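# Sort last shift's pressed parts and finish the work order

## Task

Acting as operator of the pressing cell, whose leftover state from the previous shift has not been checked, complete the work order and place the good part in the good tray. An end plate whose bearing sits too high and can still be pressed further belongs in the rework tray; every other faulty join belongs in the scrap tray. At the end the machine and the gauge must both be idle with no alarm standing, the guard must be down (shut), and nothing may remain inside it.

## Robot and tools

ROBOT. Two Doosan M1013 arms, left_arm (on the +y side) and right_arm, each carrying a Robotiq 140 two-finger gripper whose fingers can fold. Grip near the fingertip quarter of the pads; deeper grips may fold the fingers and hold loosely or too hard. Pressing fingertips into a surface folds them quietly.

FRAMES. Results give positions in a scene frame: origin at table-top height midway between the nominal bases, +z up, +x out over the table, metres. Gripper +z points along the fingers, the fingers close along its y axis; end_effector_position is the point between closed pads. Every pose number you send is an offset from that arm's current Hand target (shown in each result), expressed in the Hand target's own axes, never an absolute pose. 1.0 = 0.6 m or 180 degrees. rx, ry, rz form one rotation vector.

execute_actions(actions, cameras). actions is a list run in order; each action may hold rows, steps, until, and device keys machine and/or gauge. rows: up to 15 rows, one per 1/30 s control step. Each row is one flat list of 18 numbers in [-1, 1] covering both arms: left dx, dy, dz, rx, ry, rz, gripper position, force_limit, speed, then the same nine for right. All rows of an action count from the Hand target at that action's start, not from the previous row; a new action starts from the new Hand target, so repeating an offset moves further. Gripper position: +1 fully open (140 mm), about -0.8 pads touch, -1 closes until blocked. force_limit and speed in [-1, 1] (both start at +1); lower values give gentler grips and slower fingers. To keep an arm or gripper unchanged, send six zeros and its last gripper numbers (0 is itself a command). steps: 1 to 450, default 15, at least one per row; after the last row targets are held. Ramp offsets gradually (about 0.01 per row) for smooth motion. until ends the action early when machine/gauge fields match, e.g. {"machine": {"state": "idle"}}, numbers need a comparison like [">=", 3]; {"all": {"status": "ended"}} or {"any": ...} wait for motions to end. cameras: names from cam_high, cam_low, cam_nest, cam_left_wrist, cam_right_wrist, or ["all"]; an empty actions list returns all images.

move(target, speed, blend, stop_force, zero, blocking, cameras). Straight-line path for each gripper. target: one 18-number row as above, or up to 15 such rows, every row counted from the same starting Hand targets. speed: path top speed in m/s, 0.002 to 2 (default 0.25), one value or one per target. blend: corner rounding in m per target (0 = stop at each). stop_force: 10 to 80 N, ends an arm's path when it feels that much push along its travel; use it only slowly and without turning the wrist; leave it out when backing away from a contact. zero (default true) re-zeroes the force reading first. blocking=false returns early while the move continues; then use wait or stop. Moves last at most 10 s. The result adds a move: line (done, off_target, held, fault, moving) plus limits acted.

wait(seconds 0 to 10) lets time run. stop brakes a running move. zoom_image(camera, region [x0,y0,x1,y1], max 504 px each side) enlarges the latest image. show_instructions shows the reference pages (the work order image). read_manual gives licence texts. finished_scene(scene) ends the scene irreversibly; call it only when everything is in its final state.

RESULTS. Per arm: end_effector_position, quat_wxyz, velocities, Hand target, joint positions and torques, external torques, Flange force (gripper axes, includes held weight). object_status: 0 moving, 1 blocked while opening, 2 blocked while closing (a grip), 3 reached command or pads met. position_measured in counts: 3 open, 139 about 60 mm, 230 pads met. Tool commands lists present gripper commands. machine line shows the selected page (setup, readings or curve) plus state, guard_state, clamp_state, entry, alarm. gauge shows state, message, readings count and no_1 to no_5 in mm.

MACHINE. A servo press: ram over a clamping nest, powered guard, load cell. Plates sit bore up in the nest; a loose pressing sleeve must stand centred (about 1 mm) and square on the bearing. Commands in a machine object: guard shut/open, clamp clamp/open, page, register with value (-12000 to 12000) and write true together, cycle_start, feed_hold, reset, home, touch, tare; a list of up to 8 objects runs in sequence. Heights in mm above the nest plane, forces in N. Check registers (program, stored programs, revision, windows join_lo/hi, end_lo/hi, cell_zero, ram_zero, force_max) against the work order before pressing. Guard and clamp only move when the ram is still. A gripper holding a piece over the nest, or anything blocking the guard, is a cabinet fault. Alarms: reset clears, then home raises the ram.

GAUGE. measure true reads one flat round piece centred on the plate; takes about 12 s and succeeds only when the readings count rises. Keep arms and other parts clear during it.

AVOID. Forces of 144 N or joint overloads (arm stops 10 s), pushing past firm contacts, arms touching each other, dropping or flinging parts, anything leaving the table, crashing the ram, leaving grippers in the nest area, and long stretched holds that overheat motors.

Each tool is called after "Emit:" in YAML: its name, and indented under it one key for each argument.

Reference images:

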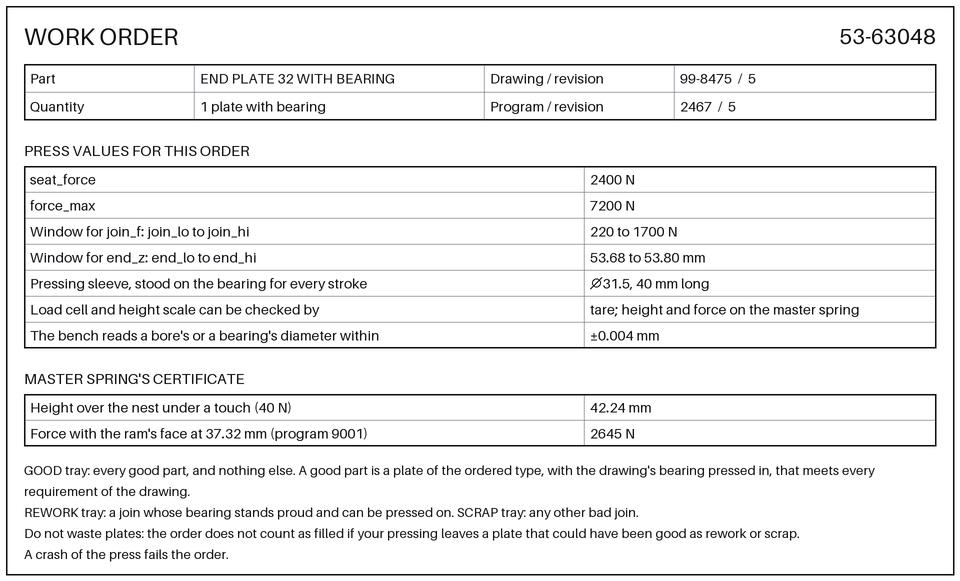

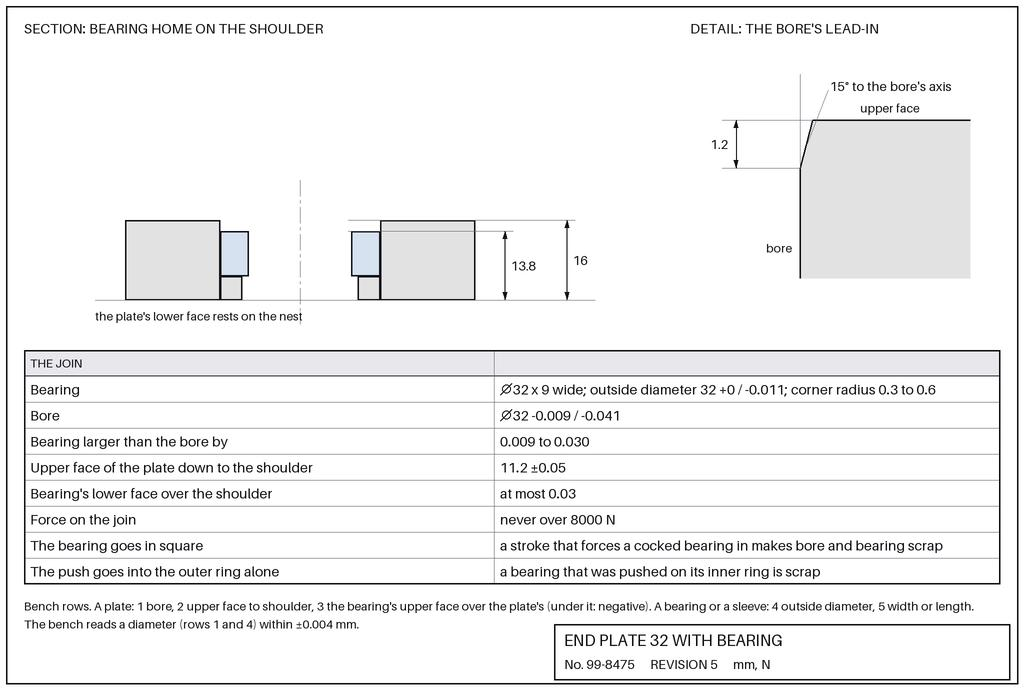

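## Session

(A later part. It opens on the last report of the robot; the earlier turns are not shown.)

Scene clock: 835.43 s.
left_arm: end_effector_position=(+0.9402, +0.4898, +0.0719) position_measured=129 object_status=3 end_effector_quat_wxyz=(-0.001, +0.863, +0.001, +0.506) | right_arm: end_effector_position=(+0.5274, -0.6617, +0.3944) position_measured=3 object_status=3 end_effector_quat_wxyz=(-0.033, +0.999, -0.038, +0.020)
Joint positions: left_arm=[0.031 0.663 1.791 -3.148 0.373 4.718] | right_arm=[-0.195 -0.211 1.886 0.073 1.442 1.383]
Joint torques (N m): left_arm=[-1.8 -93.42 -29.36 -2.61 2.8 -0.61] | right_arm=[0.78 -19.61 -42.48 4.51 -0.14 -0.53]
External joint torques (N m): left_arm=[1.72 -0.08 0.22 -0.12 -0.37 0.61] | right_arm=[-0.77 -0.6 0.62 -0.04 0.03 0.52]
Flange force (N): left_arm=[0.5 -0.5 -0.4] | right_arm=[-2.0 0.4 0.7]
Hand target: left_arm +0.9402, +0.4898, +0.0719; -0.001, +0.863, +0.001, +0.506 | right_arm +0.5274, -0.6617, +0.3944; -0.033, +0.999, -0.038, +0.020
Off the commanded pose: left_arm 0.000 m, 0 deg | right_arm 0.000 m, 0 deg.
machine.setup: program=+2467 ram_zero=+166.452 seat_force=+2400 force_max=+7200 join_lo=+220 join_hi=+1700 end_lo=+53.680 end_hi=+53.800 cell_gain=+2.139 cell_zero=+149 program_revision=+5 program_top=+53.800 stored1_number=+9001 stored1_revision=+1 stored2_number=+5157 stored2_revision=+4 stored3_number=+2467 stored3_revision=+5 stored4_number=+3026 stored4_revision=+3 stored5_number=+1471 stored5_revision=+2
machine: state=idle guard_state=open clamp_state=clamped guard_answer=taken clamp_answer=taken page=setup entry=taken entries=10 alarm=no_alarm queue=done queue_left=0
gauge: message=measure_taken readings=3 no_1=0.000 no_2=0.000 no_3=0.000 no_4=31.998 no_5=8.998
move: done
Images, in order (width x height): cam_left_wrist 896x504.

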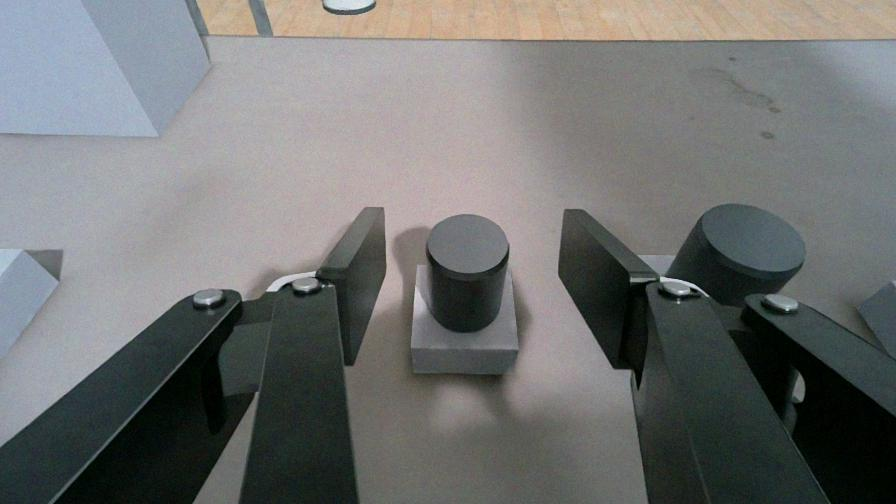

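Emit:
execute_actions:
  actions:
    - {"rows":[[0,0,0,0,0,0,-1,-0.2,-1,0,0,0,0,0,0,1,1,1]],"steps":70}
  cameras: ["cam_left_wrist"]

Scene clock: 840.63 s.
left_arm: end_effector_position=(+0.9402, +0.4898, +0.0719) position_measured=184 object_status=2 end_effector_quat_wxyz=(-0.001, +0.863, +0.001, +0.506) | right_arm: end_effector_position=(+0.5274, -0.6617, +0.3944) position_measured=3 object_status=3 end_effector_quat_wxyz=(-0.033, +0.999, -0.038, +0.020)
Joint positions: left_arm=[0.031 0.663 1.791 -3.148 0.373 4.718] | right_arm=[-0.195 -0.211 1.886 0.073 1.442 1.383]
Joint torques (N m): left_arm=[-2.92 -86.93 -27.72 -2.57 1.64 -0.64] | right_arm=[0.73 -19.44 -42.48 4.5 -0.14 -0.51]
External joint torques (N m): left_arm=[2.85 -6.67 -1.62 -0.18 0.83 0.64] | right_arm=[-0.73 -0.81 0.43 -0.01 0.03 0.51]
Flange force (N): left_arm=[4.5 -1.6 -7.6] | right_arm=[-2.1 0.4 0.4]
Hand target: left_arm +0.9402, +0.4898, +0.0719; -0.001, +0.863, +0.001, +0.506 | right_arm +0.5274, -0.6617, +0.3944; -0.033, +0.999, -0.038, +0.020
Off the commanded pose: left_arm 0.000 m, 0 deg | right_arm 0.000 m, 0 deg.
machine.setup: program=+2467 ram_zero=+166.452 seat_force=+2400 force_max=+7200 join_lo=+220 join_hi=+1700 end_lo=+53.680 end_hi=+53.800 cell_gain=+2.139 cell_zero=+149 program_revision=+5 program_top=+53.800 stored1_number=+9001 stored1_revision=+1 stored2_number=+5157 stored2_revision=+4 stored3_number=+2467 stored3_revision=+5 stored4_number=+3026 stored4_revision=+3 stored5_number=+1471 stored5_revision=+2
machine: state=idle guard_state=open clamp_state=clamped guard_answer=taken clamp_answer=taken page=setup entry=taken entries=10 alarm=no_alarm queue=done queue_left=0
gauge: message=measure_taken readings=3 no_1=0.000 no_2=0.000 no_3=0.000 no_4=31.998 no_5=8.998
Images, in order (width x height): cam_left_wrist 896x504.

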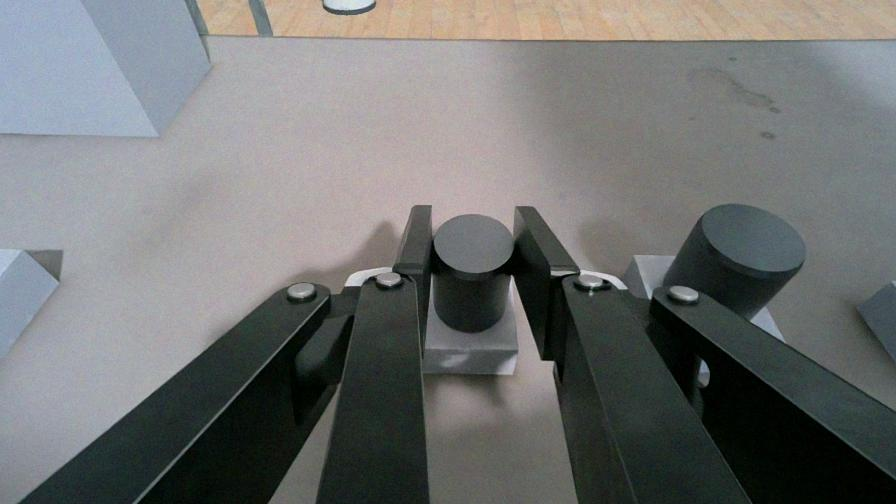

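Emit:
move:
  target:
    - [0.1016,0,-0.0575,0,0,0,-1,-0.2,-1,0,0,0,0,0,0,1,1,1]
    - [0.0614,-0.017,-0.495,0,0,0,-1,-0.2,-1,0,0,0,0,0,0,1,1,1]
  speed: [0.1,0.2]
  blend: [0.02,0]

Emit:
move:
  target: [-0.0973,0.2167,-0.1385,-0.4355,0,0.2465,-1,-0.2,-1,0,0,0,0,0,0,1,1,1]
  speed: 0.2
  cameras: ["cam_left_wrist"]

Scene clock: 847.20 s.
left_arm: end_effector_position=(+0.6991, +0.4990, +0.2491) position_measured=184 object_status=2 end_effector_quat_wxyz=(-0.001, +0.863, +0.001, +0.506) | right_arm: end_effector_position=(+0.5274, -0.6617, +0.3944) position_measured=3 object_status=3 end_effector_quat_wxyz=(-0.033, +0.999, -0.038, +0.020)
Joint positions: left_arm=[0.05 0.139 2.179 -3.08 0.238 4.662] | right_arm=[-0.195 -0.211 1.886 0.073 1.442 1.383]
Joint torques (N m): left_arm=[-2.15 -49.23 -34.72 -3.27 3.58 -0.58] | right_arm=[0.3 -19.6 -42.43 4.48 -0.13 -0.51]
External joint torques (N m): left_arm=[2.1 1.44 1.44 0.05 -1.13 0.58] | right_arm=[-0.25 -0.75 0.3 0.03 0.01 0.51]
Flange force (N): left_arm=[0.0 0.0 0.0] | right_arm=[-1.6 -0.7 0.3]
Hand target: left_arm +0.6990, +0.4991, +0.2492; -0.001, +0.863, +0.001, +0.506 | right_arm +0.5274, -0.6617, +0.3944; -0.033, +0.999, -0.038, +0.020
Off the commanded pose: left_arm 0.000 m, 0 deg | right_arm 0.000 m, 0 deg.
machine.setup: program=+2467 ram_zero=+166.452 seat_force=+2400 force_max=+7200 join_lo=+220 join_hi=+1700 end_lo=+53.680 end_hi=+53.800 cell_gain=+2.139 cell_zero=+149 program_revision=+5 program_top=+53.800 stored1_number=+9001 stored1_revision=+1 stored2_number=+5157 stored2_revision=+4 stored3_number=+2467 stored3_revision=+5 stored4_number=+3026 stored4_revision=+3 stored5_number=+1471 stored5_revision=+2
machine: state=idle guard_state=open clamp_state=clamped guard_answer=taken clamp_answer=taken page=setup entry=taken entries=10 alarm=no_alarm queue=done queue_left=0
gauge: message=measure_taken readings=3 no_1=0.000 no_2=0.000 no_3=0.000 no_4=31.998 no_5=8.998
move: done

Scene clock: 851.53 s.
left_arm: end_effector_position=(+0.5984, +0.3687, +0.2387) position_measured=184 object_status=2 end_effector_quat_wxyz=(+0.354, +0.611, -0.611, +0.358) | right_arm: end_effector_position=(+0.5274, -0.6617, +0.3944) position_measured=3 object_status=3 end_effector_quat_wxyz=(-0.033, +0.999, -0.038, +0.020)
Joint positions: left_arm=[0.272 0.442 1.772 -1.021 1.438 3.816] | right_arm=[-0.195 -0.211 1.886 0.073 1.442 1.383]
Joint torques (N m): left_arm=[-1.96 -76.91 -31.81 -0.5 2.28 -0.63] | right_arm=[0.35 -19.3 -42.56 4.48 -0.14 -0.48]
External joint torques (N m): left_arm=[1.94 1.06 0.65 0.41 -0.76 0.63] | right_arm=[-0.32 -0.98 0.52 0.01 0.02 0.48]
Flange force (N): left_arm=[-3.8 1.3 -0.6] | right_arm=[-2.3 -0.6 0.5]
Hand target: left_arm +0.5984, +0.3687, +0.2387; +0.354, +0.611, -0.611, +0.358 | right_arm +0.5274, -0.6617, +0.3944; -0.033, +0.999, -0.038, +0.020
Off the commanded pose: left_arm 0.000 m, 0 deg | right_arm 0.000 m, 0 deg.
machine.setup: program=+2467 ram_zero=+166.452 seat_force=+2400 force_max=+7200 join_lo=+220 join_hi=+1700 end_lo=+53.680 end_hi=+53.800 cell_gain=+2.139 cell_zero=+149 program_revision=+5 program_top=+53.800 stored1_number=+9001 stored1_revision=+1 stored2_number=+5157 stored2_revision=+4 stored3_number=+2467 stored3_revision=+5 stored4_number=+3026 stored4_revision=+3 stored5_number=+1471 stored5_revision=+2
machine: state=idle guard_state=open clamp_state=clamped guard_answer=taken clamp_answer=taken page=setup entry=taken entries=10 alarm=no_alarm queue=done queue_left=0
gauge: message=measure_taken readings=3 no_1=0.000 no_2=0.000 no_3=0.000 no_4=31.998 no_5=8.998
move: done
Images, in order (width x height): cam_left_wrist 896x504.

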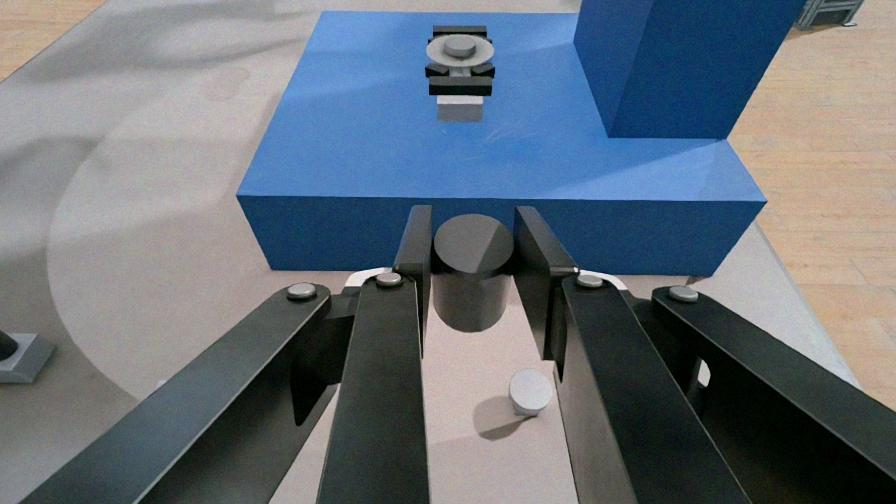

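Emit:
move:
  target:
    - [0.2668,-0.0018,0.5186,0,0,0,-1,-0.2,-1,0,0,0,0,0,0,1,1,1]
    - [0.2276,-0.0018,0.5408,0,0,0,-1,-0.2,-1,0,0,0,0,0,0,1,1,1]
  speed: [0.15,0.05]
  cameras: ["cam_left_wrist","cam_nest"]

Emit:
zoom_image:
  camera: "cam_nest"
  region: [174, 160, 294, 280]

Emit:
zoom_image:
  camera: "cam_left_wrist"
  region: [402, 200, 542, 340]

Scene clock: 869.33 s.
left_arm: end_effector_position=(+0.6003, +0.0191, +0.1974) position_measured=184 object_status=2 end_effector_quat_wxyz=(+0.354, +0.611, -0.611, +0.358) | right_arm: end_effector_position=(+0.5274, -0.6617, +0.3944) position_measured=3 object_status=3 end_effector_quat_wxyz=(-0.033, +0.999, -0.038, +0.020)
Joint positions: left_arm=[-0.228 0.469 1.824 -1.313 1.053 3.731] | right_arm=[-0.195 -0.211 1.886 0.073 1.442 1.383]
Joint torques (N m): left_arm=[-2.08 -78.21 -30.77 -1.27 2.13 -0.63] | right_arm=[0.59 -19.41 -42.43 4.48 -0.15 -0.5]
External joint torques (N m): left_arm=[2.03 1.4 1.23 0.32 -0.77 0.62] | right_arm=[-0.63 -0.86 0.41 0.01 0.03 0.5]
Flange force (N): left_arm=[-4.3 0.7 -0.7] | right_arm=[-2.1 0.1 0.3]
Hand target: left_arm +0.6003, +0.0191, +0.1973; +0.354, +0.611, -0.611, +0.358 | right_arm +0.5274, -0.6617, +0.3944; -0.033, +0.999, -0.038, +0.020
Off the commanded pose: left_arm 0.000 m, 0 deg | right_arm 0.000 m, 0 deg.
machine.setup: program=+2467 ram_zero=+166.452 seat_force=+2400 force_max=+7200 join_lo=+220 join_hi=+1700 end_lo=+53.680 end_hi=+53.800 cell_gain=+2.139 cell_zero=+149 program_revision=+5 program_top=+53.800 stored1_number=+9001 stored1_revision=+1 stored2_number=+5157 stored2_revision=+4 stored3_number=+2467 stored3_revision=+5 stored4_number=+3026 stored4_revision=+3 stored5_number=+1471 stored5_revision=+2
machine: state=idle guard_state=open clamp_state=clamped guard_answer=taken clamp_answer=taken page=setup entry=taken entries=10 alarm=no_alarm queue=done queue_left=0
gauge: message=measure_taken readings=3 no_1=0.000 no_2=0.000 no_3=0.000 no_4=31.998 no_5=8.998
move: done
Images, in order (width x height): cam_nest 504x504, cam_left_wrist 896x504.

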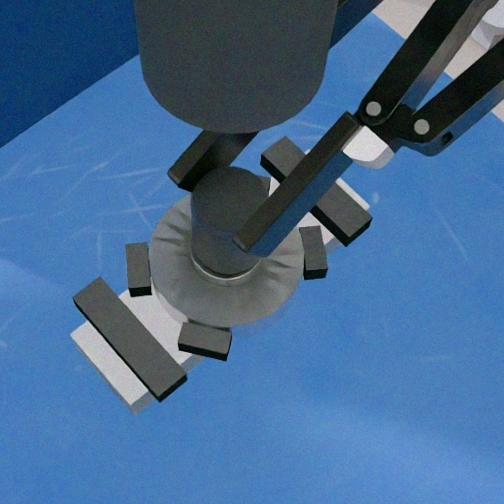

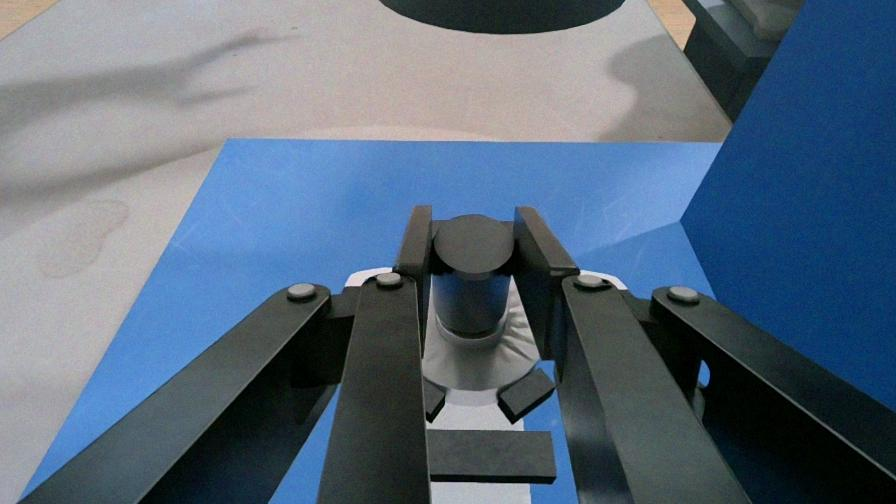

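Scaled by 4.200 from the camera's 504x504 image, which has a finer 720x720 frame.

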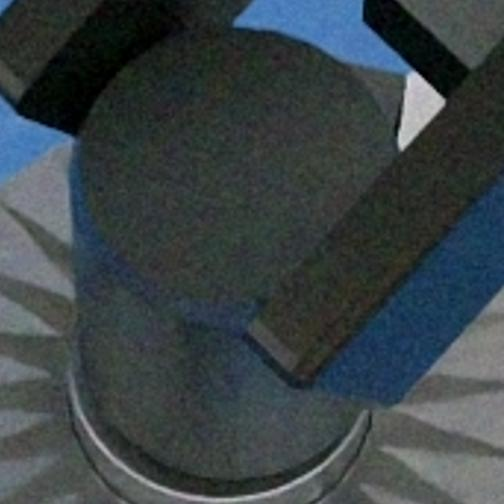

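Scaled by 3.600 from the camera's 896x504 image, which has a finer 1280x720 frame.

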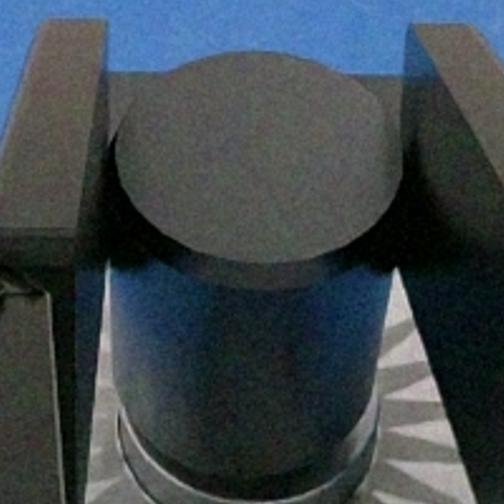

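Emit:
move:
  target: [-0.0029,0.0013,0.00164,0,0,0,-1,-0.2,-1,0,0,0,0,0,0,1,1,1]
  speed: 0.02
  cameras: ["cam_left_wrist","cam_nest"]

Emit:
zoom_image:
  camera: "cam_nest"
  region: [174, 190, 294, 310]

Emit:
zoom_image:
  camera: "cam_left_wrist"
  region: [412, 280, 532, 400]

Scene clock: 874.77 s.
left_arm: end_effector_position=(+0.5995, +0.0191, +0.1954) position_measured=184 object_status=2 end_effector_quat_wxyz=(+0.354, +0.611, -0.611, +0.358) | right_arm: end_effector_position=(+0.5274, -0.6617, +0.3944) position_measured=3 object_status=3 end_effector_quat_wxyz=(-0.033, +0.999, -0.038, +0.020)
Joint positions: left_arm=[-0.229 0.47 1.827 -1.316 1.051 3.735] | right_arm=[-0.195 -0.211 1.886 0.073 1.442 1.383]
Joint torques (N m): left_arm=[-1.94 -78.19 -30.72 -1.31 2.12 -0.61] | right_arm=[0.85 -19.6 -42.33 4.43 -0.16 -0.48]
External joint torques (N m): left_arm=[1.9 1.34 1.23 0.35 -0.76 0.61] | right_arm=[-0.85 -0.57 0.47 0.04 0.05 0.48]
Flange force (N): left_arm=[-4.1 0.8 -0.7] | right_arm=[-1.8 0.7 0.4]
Hand target: left_arm +0.5995, +0.0191, +0.1953; +0.354, +0.611, -0.611, +0.358 | right_arm +0.5274, -0.6617, +0.3944; -0.033, +0.999, -0.038, +0.020
Off the commanded pose: left_arm 0.000 m, 0 deg | right_arm 0.000 m, 0 deg.
machine.setup: program=+2467 ram_zero=+166.452 seat_force=+2400 force_max=+7200 join_lo=+220 join_hi=+1700 end_lo=+53.680 end_hi=+53.800 cell_gain=+2.139 cell_zero=+149 program_revision=+5 program_top=+53.800 stored1_number=+9001 stored1_revision=+1 stored2_number=+5157 stored2_revision=+4 stored3_number=+2467 stored3_revision=+5 stored4_number=+3026 stored4_revision=+3 stored5_number=+1471 stored5_revision=+2
machine: state=idle guard_state=open clamp_state=clamped guard_answer=taken clamp_answer=taken page=setup entry=taken entries=10 alarm=no_alarm queue=done queue_left=0
gauge: message=measure_taken readings=3 no_1=0.000 no_2=0.000 no_3=0.000 no_4=31.998 no_5=8.998
move: done
Images, in order (width x height): cam_nest 504x504, cam_left_wrist 896x504.

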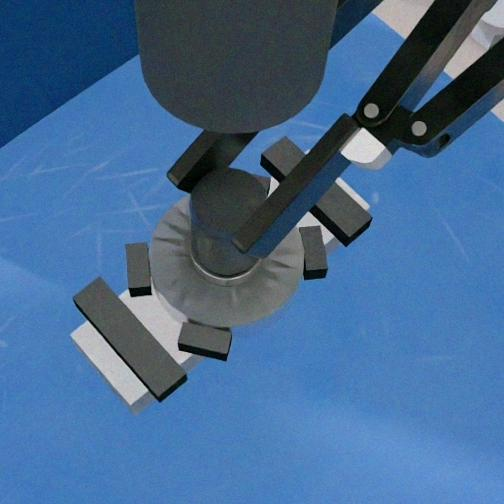

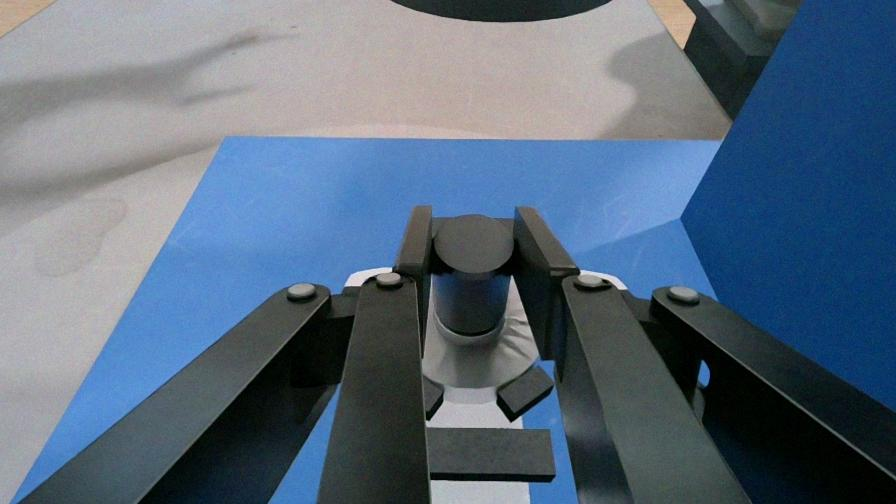

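Scaled by 4.200 from the camera's 504x504 image, which has a finer 720x720 frame.

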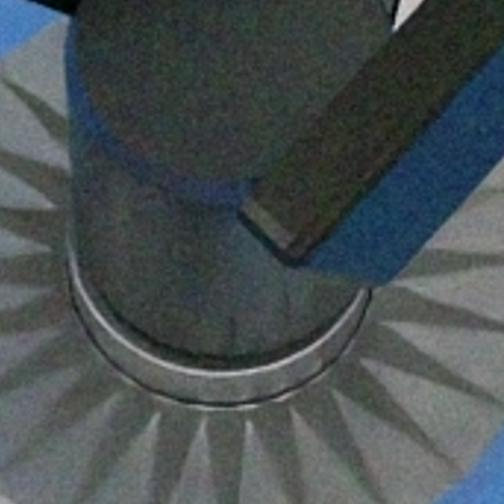

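Scaled by 4.200 from the camera's 896x504 image, which has a finer 1280x720 frame.

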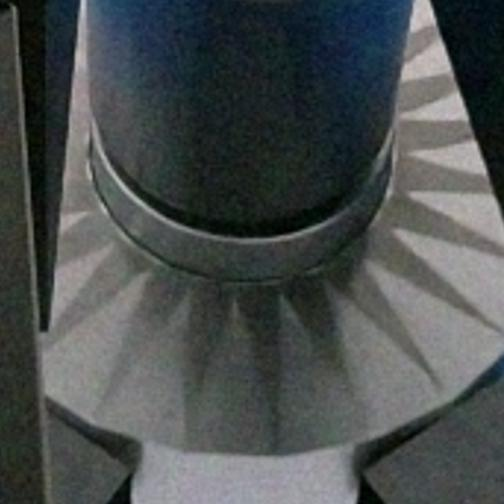

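Emit:
move:
  target: [-0.0073,0,0.0041,0,0,0,-1,-0.2,-1,0,0,0,0,0,0,1,1,1]
  speed: 0.004
  stop_force: 10
  cameras: ["cam_left_wrist","cam_nest"]

Emit:
zoom_image:
  camera: "cam_nest"
  region: [184, 230, 274, 320]

Emit:
zoom_image:
  camera: "cam_left_wrist"
  region: [427, 290, 517, 380]

Scene clock: 879.53 s.
left_arm: end_effector_position=(+0.5996, +0.0191, +0.1931) position_measured=184 object_status=2 end_effector_quat_wxyz=(+0.354, +0.611, -0.611, +0.358) | right_arm: end_effector_position=(+0.5274, -0.6617, +0.3944) position_measured=3 object_status=3 end_effector_quat_wxyz=(-0.033, +0.999, -0.038, +0.020)
Joint positions: left_arm=[-0.229 0.473 1.828 -1.318 1.05 3.74] | right_arm=[-0.195 -0.211 1.886 0.073 1.442 1.383]
Joint torques (N m): left_arm=[-1.51 -68.5 -25.95 1.03 -0.87 -0.56] | right_arm=[0.3 -19.37 -42.51 4.48 -0.14 -0.47]
External joint torques (N m): left_arm=[1.45 -8.28 -3.28 -1.99 2.24 0.56] | right_arm=[-0.34 -0.94 0.39 0.02 0.02 0.46]
Flange force (N): left_arm=[6.0 3.5 -7.8] | right_arm=[-2.1 -0.5 0.3]
Hand target: left_arm +0.5995, +0.0191, +0.1930; +0.354, +0.611, -0.611, +0.358 (not the last commanded pose) | right_arm +0.5274, -0.6617, +0.3944; -0.033, +0.999, -0.038, +0.020
Off the commanded pose: left_arm 0.003 m, 0 deg | right_arm 0.000 m, 0 deg.
machine.setup: program=+2467 ram_zero=+166.452 seat_force=+2400 force_max=+7200 join_lo=+220 join_hi=+1700 end_lo=+53.680 end_hi=+53.800 cell_gain=+2.139 cell_zero=+149 program_revision=+5 program_top=+53.800 stored1_number=+9001 stored1_revision=+1 stored2_number=+5157 stored2_revision=+4 stored3_number=+2467 stored3_revision=+5 stored4_number=+3026 stored4_revision=+3 stored5_number=+1471 stored5_revision=+2
machine: state=idle guard_state=open clamp_state=clamped guard_answer=taken clamp_answer=taken page=setup entry=taken entries=10 alarm=no_alarm queue=done queue_left=0
gauge: message=measure_taken readings=3 no_1=0.000 no_2=0.000 no_3=0.000 no_4=31.998 no_5=8.998
move: contact (left_arm)
Images, in order (width x height): cam_nest 504x504, cam_left_wrist 896x504.

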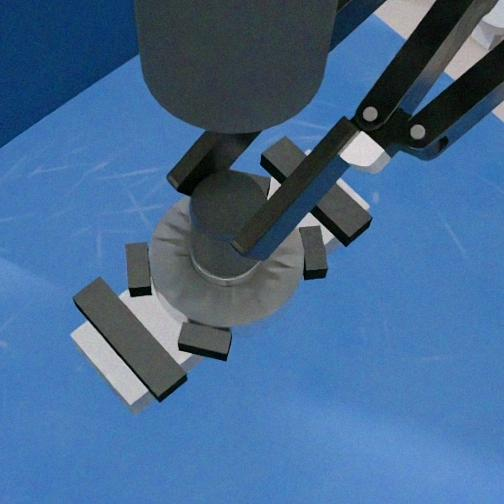

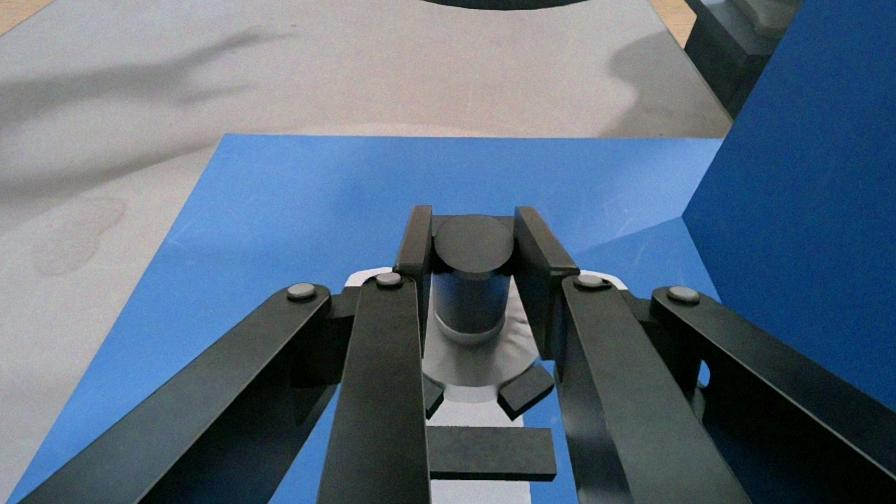

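Scaled by 5.600 from the camera's 504x504 image, which has a finer 720x720 frame.

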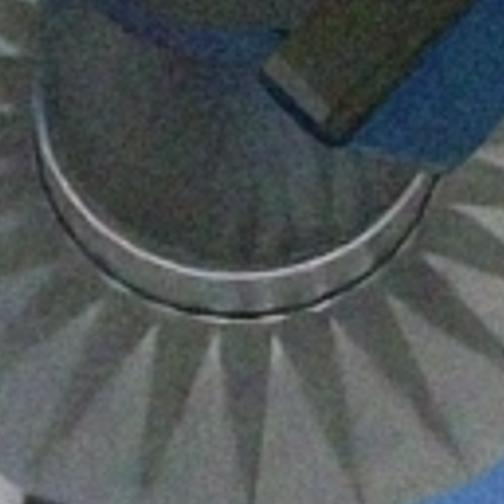

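Scaled by 5.600 from the camera's 896x504 image, which has a finer 1280x720 frame.

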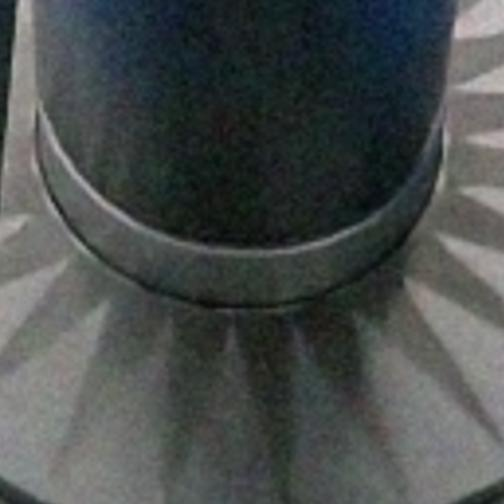

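Emit:
execute_actions:
  actions:
    - {"rows":[[0,0,0,0,0,0,-0.25,-0.2,-1,0,0,0,0,0,0,1,1,1]],"steps":35}
  cameras: ["cam_left_wrist","cam_nest"]

Emit:
zoom_image:
  camera: "cam_nest"
  region: [184, 230, 274, 320]

Emit:
zoom_image:
  camera: "cam_left_wrist"
  region: [427, 290, 517, 380]

Emit:
zoom_image:
  camera: "cam_nest"
  region: [184, 165, 274, 255]

Scene clock: 886.13 s.
left_arm: end_effector_position=(+0.5995, +0.0191, +0.1930) position_measured=160 object_status=3 end_effector_quat_wxyz=(+0.354, +0.611, -0.611, +0.358) | right_arm: end_effector_position=(+0.5274, -0.6617, +0.3944) position_measured=3 object_status=3 end_effector_quat_wxyz=(-0.033, +0.999, -0.038, +0.020)
Joint positions: left_arm=[-0.229 0.473 1.828 -1.318 1.05 3.74] | right_arm=[-0.195 -0.211 1.886 0.073 1.442 1.383]
Joint torques (N m): left_arm=[-1.98 -76.22 -29.32 -0.74 1.71 -0.66] | right_arm=[0.24 -19.36 -42.4 4.51 -0.13 -0.51]
External joint torques (N m): left_arm=[1.91 -0.68 -0.07 -0.22 -0.34 0.66] | right_arm=[-0.18 -0.9 0.49 -0.04 0.01 0.5]
Flange force (N): left_arm=[-2.0 0.8 -1.9] | right_arm=[-2.1 -0.9 0.5]
Hand target: left_arm +0.5995, +0.0191, +0.1930; +0.354, +0.611, -0.611, +0.358 | right_arm +0.5274, -0.6617, +0.3944; -0.033, +0.999, -0.038, +0.020
Off the commanded pose: left_arm 0.000 m, 0 deg | right_arm 0.000 m, 0 deg.
machine.setup: program=+2467 ram_zero=+166.452 seat_force=+2400 force_max=+7200 join_lo=+220 join_hi=+1700 end_lo=+53.680 end_hi=+53.800 cell_gain=+2.139 cell_zero=+149 program_revision=+5 program_top=+53.800 stored1_number=+9001 stored1_revision=+1 stored2_number=+5157 stored2_revision=+4 stored3_number=+2467 stored3_revision=+5 stored4_number=+3026 stored4_revision=+3 stored5_number=+1471 stored5_revision=+2
machine: state=idle guard_state=open clamp_state=clamped guard_answer=taken clamp_answer=taken page=setup entry=taken entries=10 alarm=no_alarm queue=done queue_left=0
gauge: message=measure_taken readings=3 no_1=0.000 no_2=0.000 no_3=0.000 no_4=31.998 no_5=8.998
Images, in order (width x height): cam_nest 504x504, cam_left_wrist 896x504.

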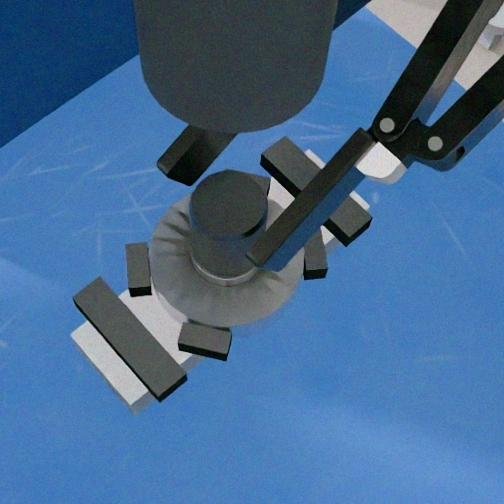

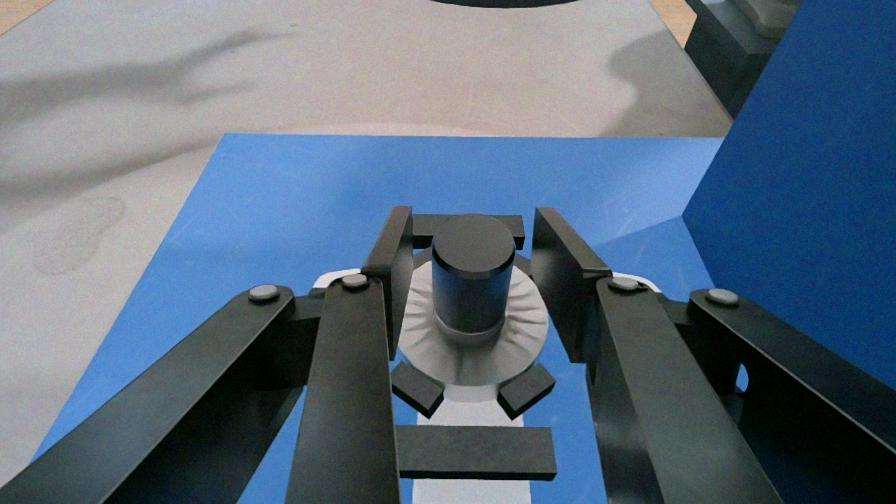

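Scaled by 5.600 from the camera's 504x504 image, which has a finer 720x720 frame.

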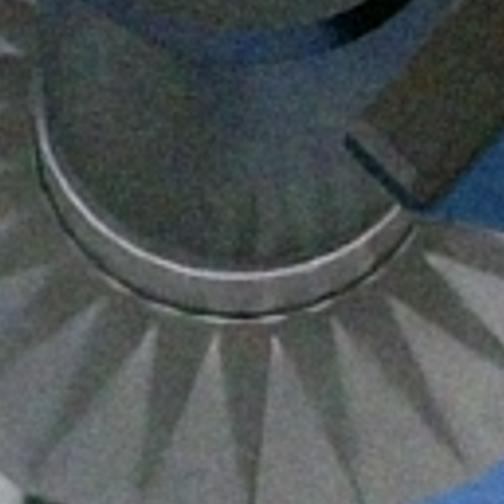

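Scaled by 5.600 from the camera's 896x504 image, which has a finer 1280x720 frame.

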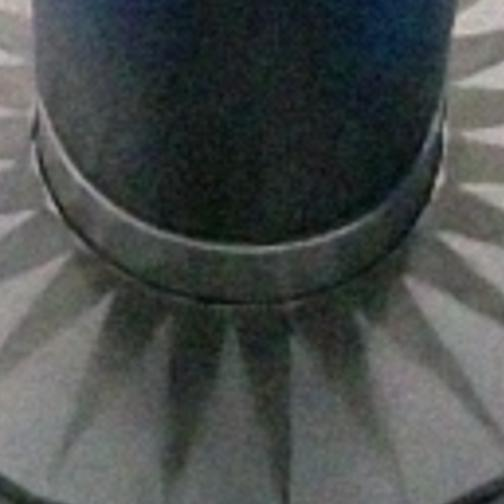

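Scaled by 5.600 from the camera's 504x504 image, which has a finer 720x720 frame.

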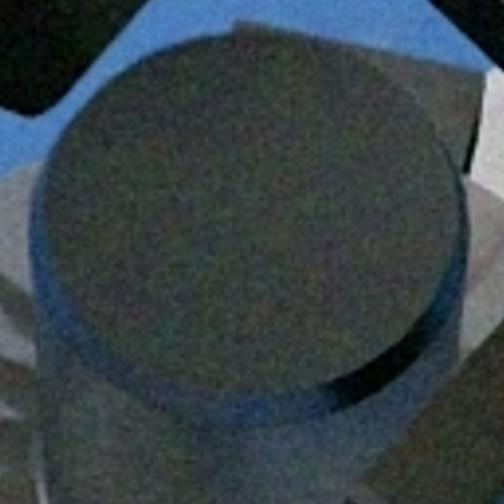

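Emit:
move:
  target:
    - [0,0,-0.12,0,0,0,-0.25,-0.2,-1,0,0,0,0,0,0,1,1,1]
    - [-0.1,0,-0.6,0,0,0,-0.25,-0.2,-1,0,0,0,0,0,0,1,1,1]
  speed: [0.05,0.25]
  blend: 0.01

Emit:
execute_actions:
  actions:
    - {"machine":[{"guard":"shut"},{"page":"readings"},{"touch":true}],"steps":450,"until":{"machine":{"queue":["!=","running"]}}}
  cameras: ["cam_nest","cam_low"]

Emit:
zoom_image:
  camera: "cam_nest"
  region: [164, 160, 304, 300]

Scene clock: 897.70 s.
left_arm: end_effector_position=(+0.5984, +0.3618, +0.3185) position_measured=160 object_status=3 end_effector_quat_wxyz=(+0.354, +0.611, -0.611, +0.358) | right_arm: end_effector_position=(+0.5274, -0.6617, +0.3944) position_measured=3 object_status=3 end_effector_quat_wxyz=(-0.033, +0.999, -0.038, +0.020)
Joint positions: left_arm=[0.263 0.368 1.715 -1.015 1.501 3.699] | right_arm=[-0.195 -0.211 1.886 0.073 1.442 1.383]
Joint torques (N m): left_arm=[-1.76 -71.73 -34.18 0.16 1.68 -0.63] | right_arm=[0.23 -19.29 -42.5 4.48 -0.15 -0.44]
External joint torques (N m): left_arm=[1.67 -0.41 -0.34 -0.26 -0.39 0.63] | right_arm=[-0.24 -0.98 0.5 0.01 0.03 0.44]
Flange force (N): left_arm=[-1.6 0.9 -1.4] | right_arm=[-2.3 -0.7 0.5]
Hand target: left_arm +0.5984, +0.3618, +0.3185; +0.354, +0.611, -0.611, +0.358 | right_arm +0.5274, -0.6617, +0.3944; -0.033, +0.999, -0.038, +0.020
Off the commanded pose: left_arm 0.000 m, 0 deg | right_arm 0.000 m, 0 deg.
machine.setup: program=+2467 ram_zero=+166.452 seat_force=+2400 force_max=+7200 join_lo=+220 join_hi=+1700 end_lo=+53.680 end_hi=+53.800 cell_gain=+2.139 cell_zero=+149 program_revision=+5 program_top=+53.800 stored1_number=+9001 stored1_revision=+1 stored2_number=+5157 stored2_revision=+4 stored3_number=+2467 stored3_revision=+5 stored4_number=+3026 stored4_revision=+3 stored5_number=+1471 stored5_revision=+2
machine: state=idle guard_state=open clamp_state=clamped guard_answer=taken clamp_answer=taken page=setup entry=taken entries=10 alarm=no_alarm queue=done queue_left=0
gauge: message=measure_taken readings=3 no_1=0.000 no_2=0.000 no_3=0.000 no_4=31.998 no_5=8.998
move: done

Scene clock: 908.50 s.
left_arm: end_effector_position=(+0.5984, +0.3618, +0.3185) position_measured=160 object_status=3 end_effector_quat_wxyz=(+0.354, +0.611, -0.611, +0.358) | right_arm: end_effector_position=(+0.5274, -0.6617, +0.3944) position_measured=3 object_status=3 end_effector_quat_wxyz=(-0.033, +0.999, -0.038, +0.020)
Joint positions: left_arm=[0.263 0.368 1.715 -1.015 1.501 3.699] | right_arm=[-0.195 -0.211 1.886 0.073 1.442 1.383]
Joint torques (N m): left_arm=[-2.16 -71.67 -34.28 0.18 1.62 -0.62] | right_arm=[0.56 -19.41 -42.58 4.46 -0.16 -0.51]
External joint torques (N m): left_arm=[2.1 -0.48 -0.24 -0.27 -0.34 0.62] | right_arm=[-0.61 -0.85 0.56 0.03 0.04 0.51]
Flange force (N): left_arm=[-1.8 1.3 -1.9] | right_arm=[-2.3 0.1 0.5]
Hand target: left_arm +0.5984, +0.3618, +0.3185; +0.354, +0.611, -0.611, +0.358 | right_arm +0.5274, -0.6617, +0.3944; -0.033, +0.999, -0.038, +0.020
Tool commands: left_gripper/position=-0.25 left_gripper/force_limit=-0.2 left_gripper/speed=-1.0 right_gripper/position=+1.0 right_gripper/force_limit=+1.0 right_gripper/speed=+1.0
Off the commanded pose: left_arm 0.000 m, 0 deg | right_arm 0.000 m, 0 deg.
machine.readings: force=+0 touch_z=+62.935 join_f=+2487 peak_f=+2646 end_z=+37.318 ok=+0 pos_z=+153.548 cycles=+1
machine: state=idle guard_state=shut clamp_state=clamped guard_answer=taken clamp_answer=taken page=readings entry=taken entries=11 alarm=no_alarm queue=done queue_left=0
gauge: message=measure_taken readings=3 no_1=0.000 no_2=0.000 no_3=0.000 no_4=31.998 no_5=8.998
Images, in order (width x height): cam_low 504x504, cam_nest 504x504.

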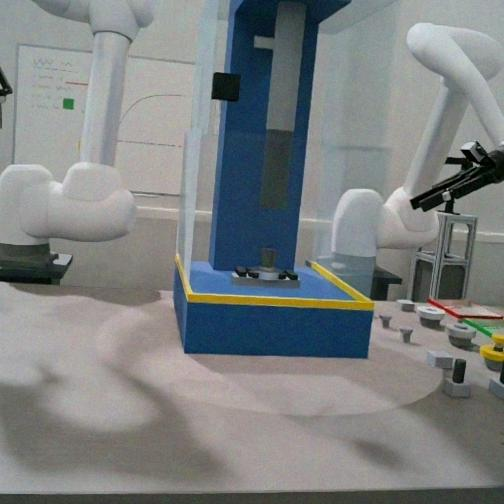

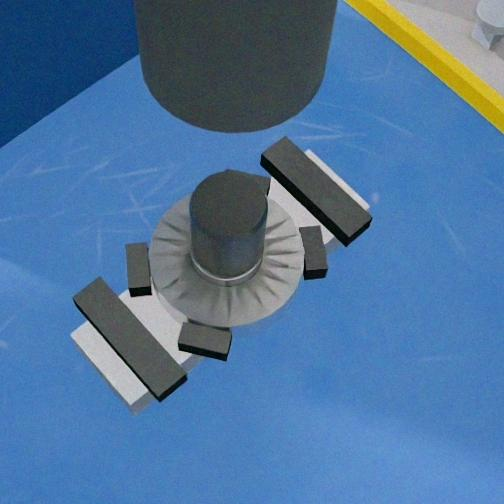

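Scaled by 3.600 from the camera's 504x504 image, which has a finer 720x720 frame.

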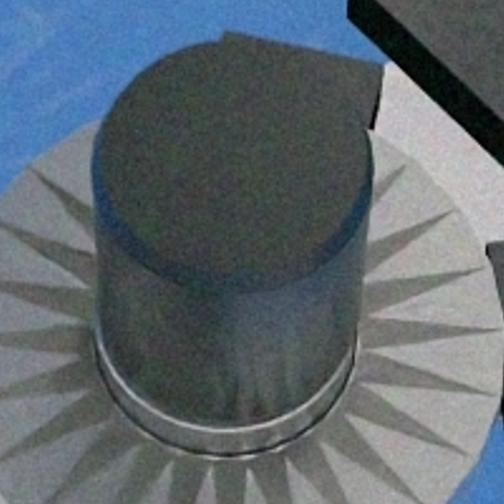

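Emit:
execute_actions:
  actions:
    - {"machine":[{"cycle_start":true},{"page":"readings"}],"steps":450,"until":{"machine":{"queue":["!=","running"]}}}

Scene clock: 941.07 s.
left_arm: end_effector_position=(+0.5984, +0.3618, +0.3185) position_measured=160 object_status=3 end_effector_quat_wxyz=(+0.354, +0.611, -0.611, +0.358) | right_arm: end_effector_position=(+0.5274, -0.6617, +0.3944) position_measured=3 object_status=3 end_effector_quat_wxyz=(-0.033, +0.999, -0.038, +0.020)
Joint positions: left_arm=[0.263 0.368 1.715 -1.015 1.501 3.699] | right_arm=[-0.195 -0.211 1.886 0.073 1.442 1.383]
Joint torques (N m): left_arm=[-1.89 -71.57 -34.33 0.17 1.64 -0.61] | right_arm=[0.72 -19.25 -42.55 4.46 -0.14 -0.51]
External joint torques (N m): left_arm=[1.85 -0.73 -0.36 -0.26 -0.35 0.61] | right_arm=[-0.7 -0.99 0.65 0.02 0.03 0.51]
Flange force (N): left_arm=[-1.4 1.3 -1.8] | right_arm=[-2.6 0.3 0.7]
Hand target: left_arm +0.5984, +0.3618, +0.3185; +0.354, +0.611, -0.611, +0.358 | right_arm +0.5274, -0.6617, +0.3944; -0.033, +0.999, -0.038, +0.020
Tool commands: left_gripper/position=-0.25 left_gripper/force_limit=-0.2 left_gripper/speed=-1.0 right_gripper/position=+1.0 right_gripper/force_limit=+1.0 right_gripper/speed=+1.0
Off the commanded pose: left_arm 0.000 m, 0 deg | right_arm 0.000 m, 0 deg.
machine.readings: force=+0 touch_z=+62.935 join_f=+1055 peak_f=+2798 end_z=+53.758 ok=+1 pos_z=+153.548 cycles=+2
machine: state=done guard_state=shut clamp_state=clamped guard_answer=taken clamp_answer=taken page=readings entry=taken entries=12 alarm=no_alarm queue=done queue_left=0
gauge: message=measure_taken readings=3 no_1=0.000 no_2=0.000 no_3=0.000 no_4=31.998 no_5=8.998

Emit:
execute_actions:
  actions:
    - {"machine":{"guard":"open"},"steps":75,"until":{"machine":{"guard_state":"open"}}}

Emit:
move:
  target:
    - [0.0858,-0.0018,0.5,0,0,0,0,-0.2,-1,0,0,0,0,0,0,1,1,1]
    - [0.0858,-0.0018,0.608,0,0,0,0,-0.2,-1,0,0,0,0,0,0,1,1,1]
  speed: [0.25,0.08]
  cameras: ["cam_nest","cam_left_wrist"]

Scene clock: 949.93 s.
left_arm: end_effector_position=(+0.5984, +0.3618, +0.3185) position_measured=160 object_status=3 end_effector_quat_wxyz=(+0.354, +0.611, -0.611, +0.358) | right_arm: end_effector_position=(+0.5274, -0.6617, +0.3944) position_measured=3 object_status=3 end_effector_quat_wxyz=(-0.033, +0.999, -0.038, +0.020)
Joint positions: left_arm=[0.263 0.368 1.715 -1.015 1.501 3.699] | right_arm=[-0.195 -0.211 1.886 0.073 1.442 1.383]
Joint torques (N m): left_arm=[-1.81 -71.68 -34.41 0.14 1.69 -0.66] | right_arm=[0.8 -19.29 -42.42 4.45 -0.1 -0.46]
External joint torques (N m): left_arm=[1.8 -0.39 -0.11 -0.22 -0.41 0.66] | right_arm=[-0.8 -1.04 0.31 0.05 -0.02 0.46]
Flange force (N): left_arm=[-1.8 1.4 -1.4] | right_arm=[-2.3 0.6 0.2]
Hand target: left_arm +0.5984, +0.3618, +0.3185; +0.354, +0.611, -0.611, +0.358 | right_arm +0.5274, -0.6617, +0.3944; -0.033, +0.999, -0.038, +0.020
Tool commands: left_gripper/position=-0.25 left_gripper/force_limit=-0.2 left_gripper/speed=-1.0 right_gripper/position=+1.0 right_gripper/force_limit=+1.0 right_gripper/speed=+1.0
Off the commanded pose: left_arm 0.000 m, 0 deg | right_arm 0.000 m, 0 deg.
machine.readings: force=+0 touch_z=+62.935 join_f=+1055 peak_f=+2798 end_z=+53.758 ok=+1 pos_z=+153.548 cycles=+2
machine: state=done guard_state=open clamp_state=clamped guard_answer=taken clamp_answer=taken page=readings entry=taken entries=12 alarm=no_alarm queue=running queue_left=0
gauge: message=measure_taken readings=3 no_1=0.000 no_2=0.000 no_3=0.000 no_4=31.998 no_5=8.998

Scene clock: 952.60 s.
left_arm: end_effector_position=(+0.6007, +0.0192, +0.1833) position_measured=129 object_status=3 end_effector_quat_wxyz=(+0.354, +0.611, -0.611, +0.358) | right_arm: end_effector_position=(+0.5274, -0.6617, +0.3944) position_measured=3 object_status=3 end_effector_quat_wxyz=(-0.033, +0.999, -0.038, +0.020)
Joint positions: left_arm=[-0.228 0.485 1.831 -1.326 1.047 3.757] | right_arm=[-0.195 -0.211 1.886 0.073 1.442 1.383]
Joint torques (N m): left_arm=[-1.82 -77.65 -28.88 -0.63 1.78 -0.64] | right_arm=[0.63 -19.55 -42.56 4.44 -0.14 -0.49]
External joint torques (N m): left_arm=[1.8 0.07 -0.03 -0.34 -0.38 0.64] | right_arm=[-0.61 -0.77 0.49 0.05 0.02 0.49]
Flange force (N): left_arm=[-2.5 0.2 -1.0] | right_arm=[-2.0 0.1 0.5]
Hand target: left_arm +0.6007, +0.0191, +0.1833; +0.354, +0.611, -0.611, +0.358 | right_arm +0.5274, -0.6617, +0.3944; -0.033, +0.999, -0.038, +0.020
Off the commanded pose: left_arm 0.000 m, 0 deg | right_arm 0.000 m, 0 deg.
machine.readings: force=+0 touch_z=+62.935 join_f=+1055 peak_f=+2798 end_z=+53.758 ok=+1 pos_z=+153.548 cycles=+2
machine: state=done guard_state=open clamp_state=clamped guard_answer=taken clamp_answer=taken page=readings entry=taken entries=12 alarm=no_alarm queue=done queue_left=0
gauge: message=measure_taken readings=3 no_1=0.000 no_2=0.000 no_3=0.000 no_4=31.998 no_5=8.998
move: done
Images, in order (width x height): cam_nest 504x504, cam_left_wrist 896x504.

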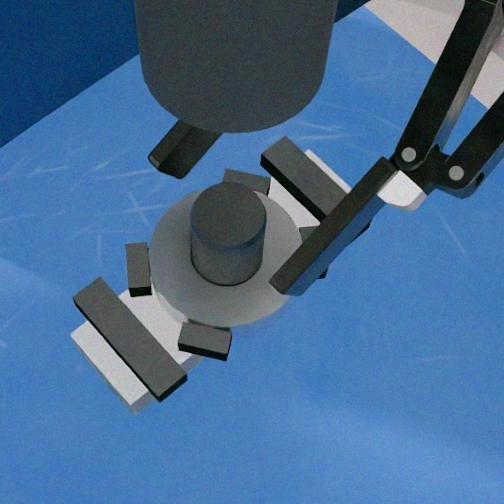

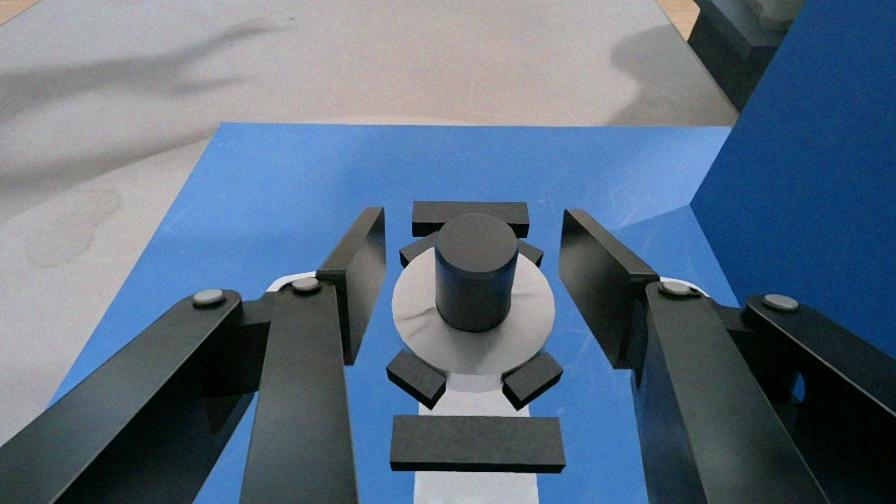

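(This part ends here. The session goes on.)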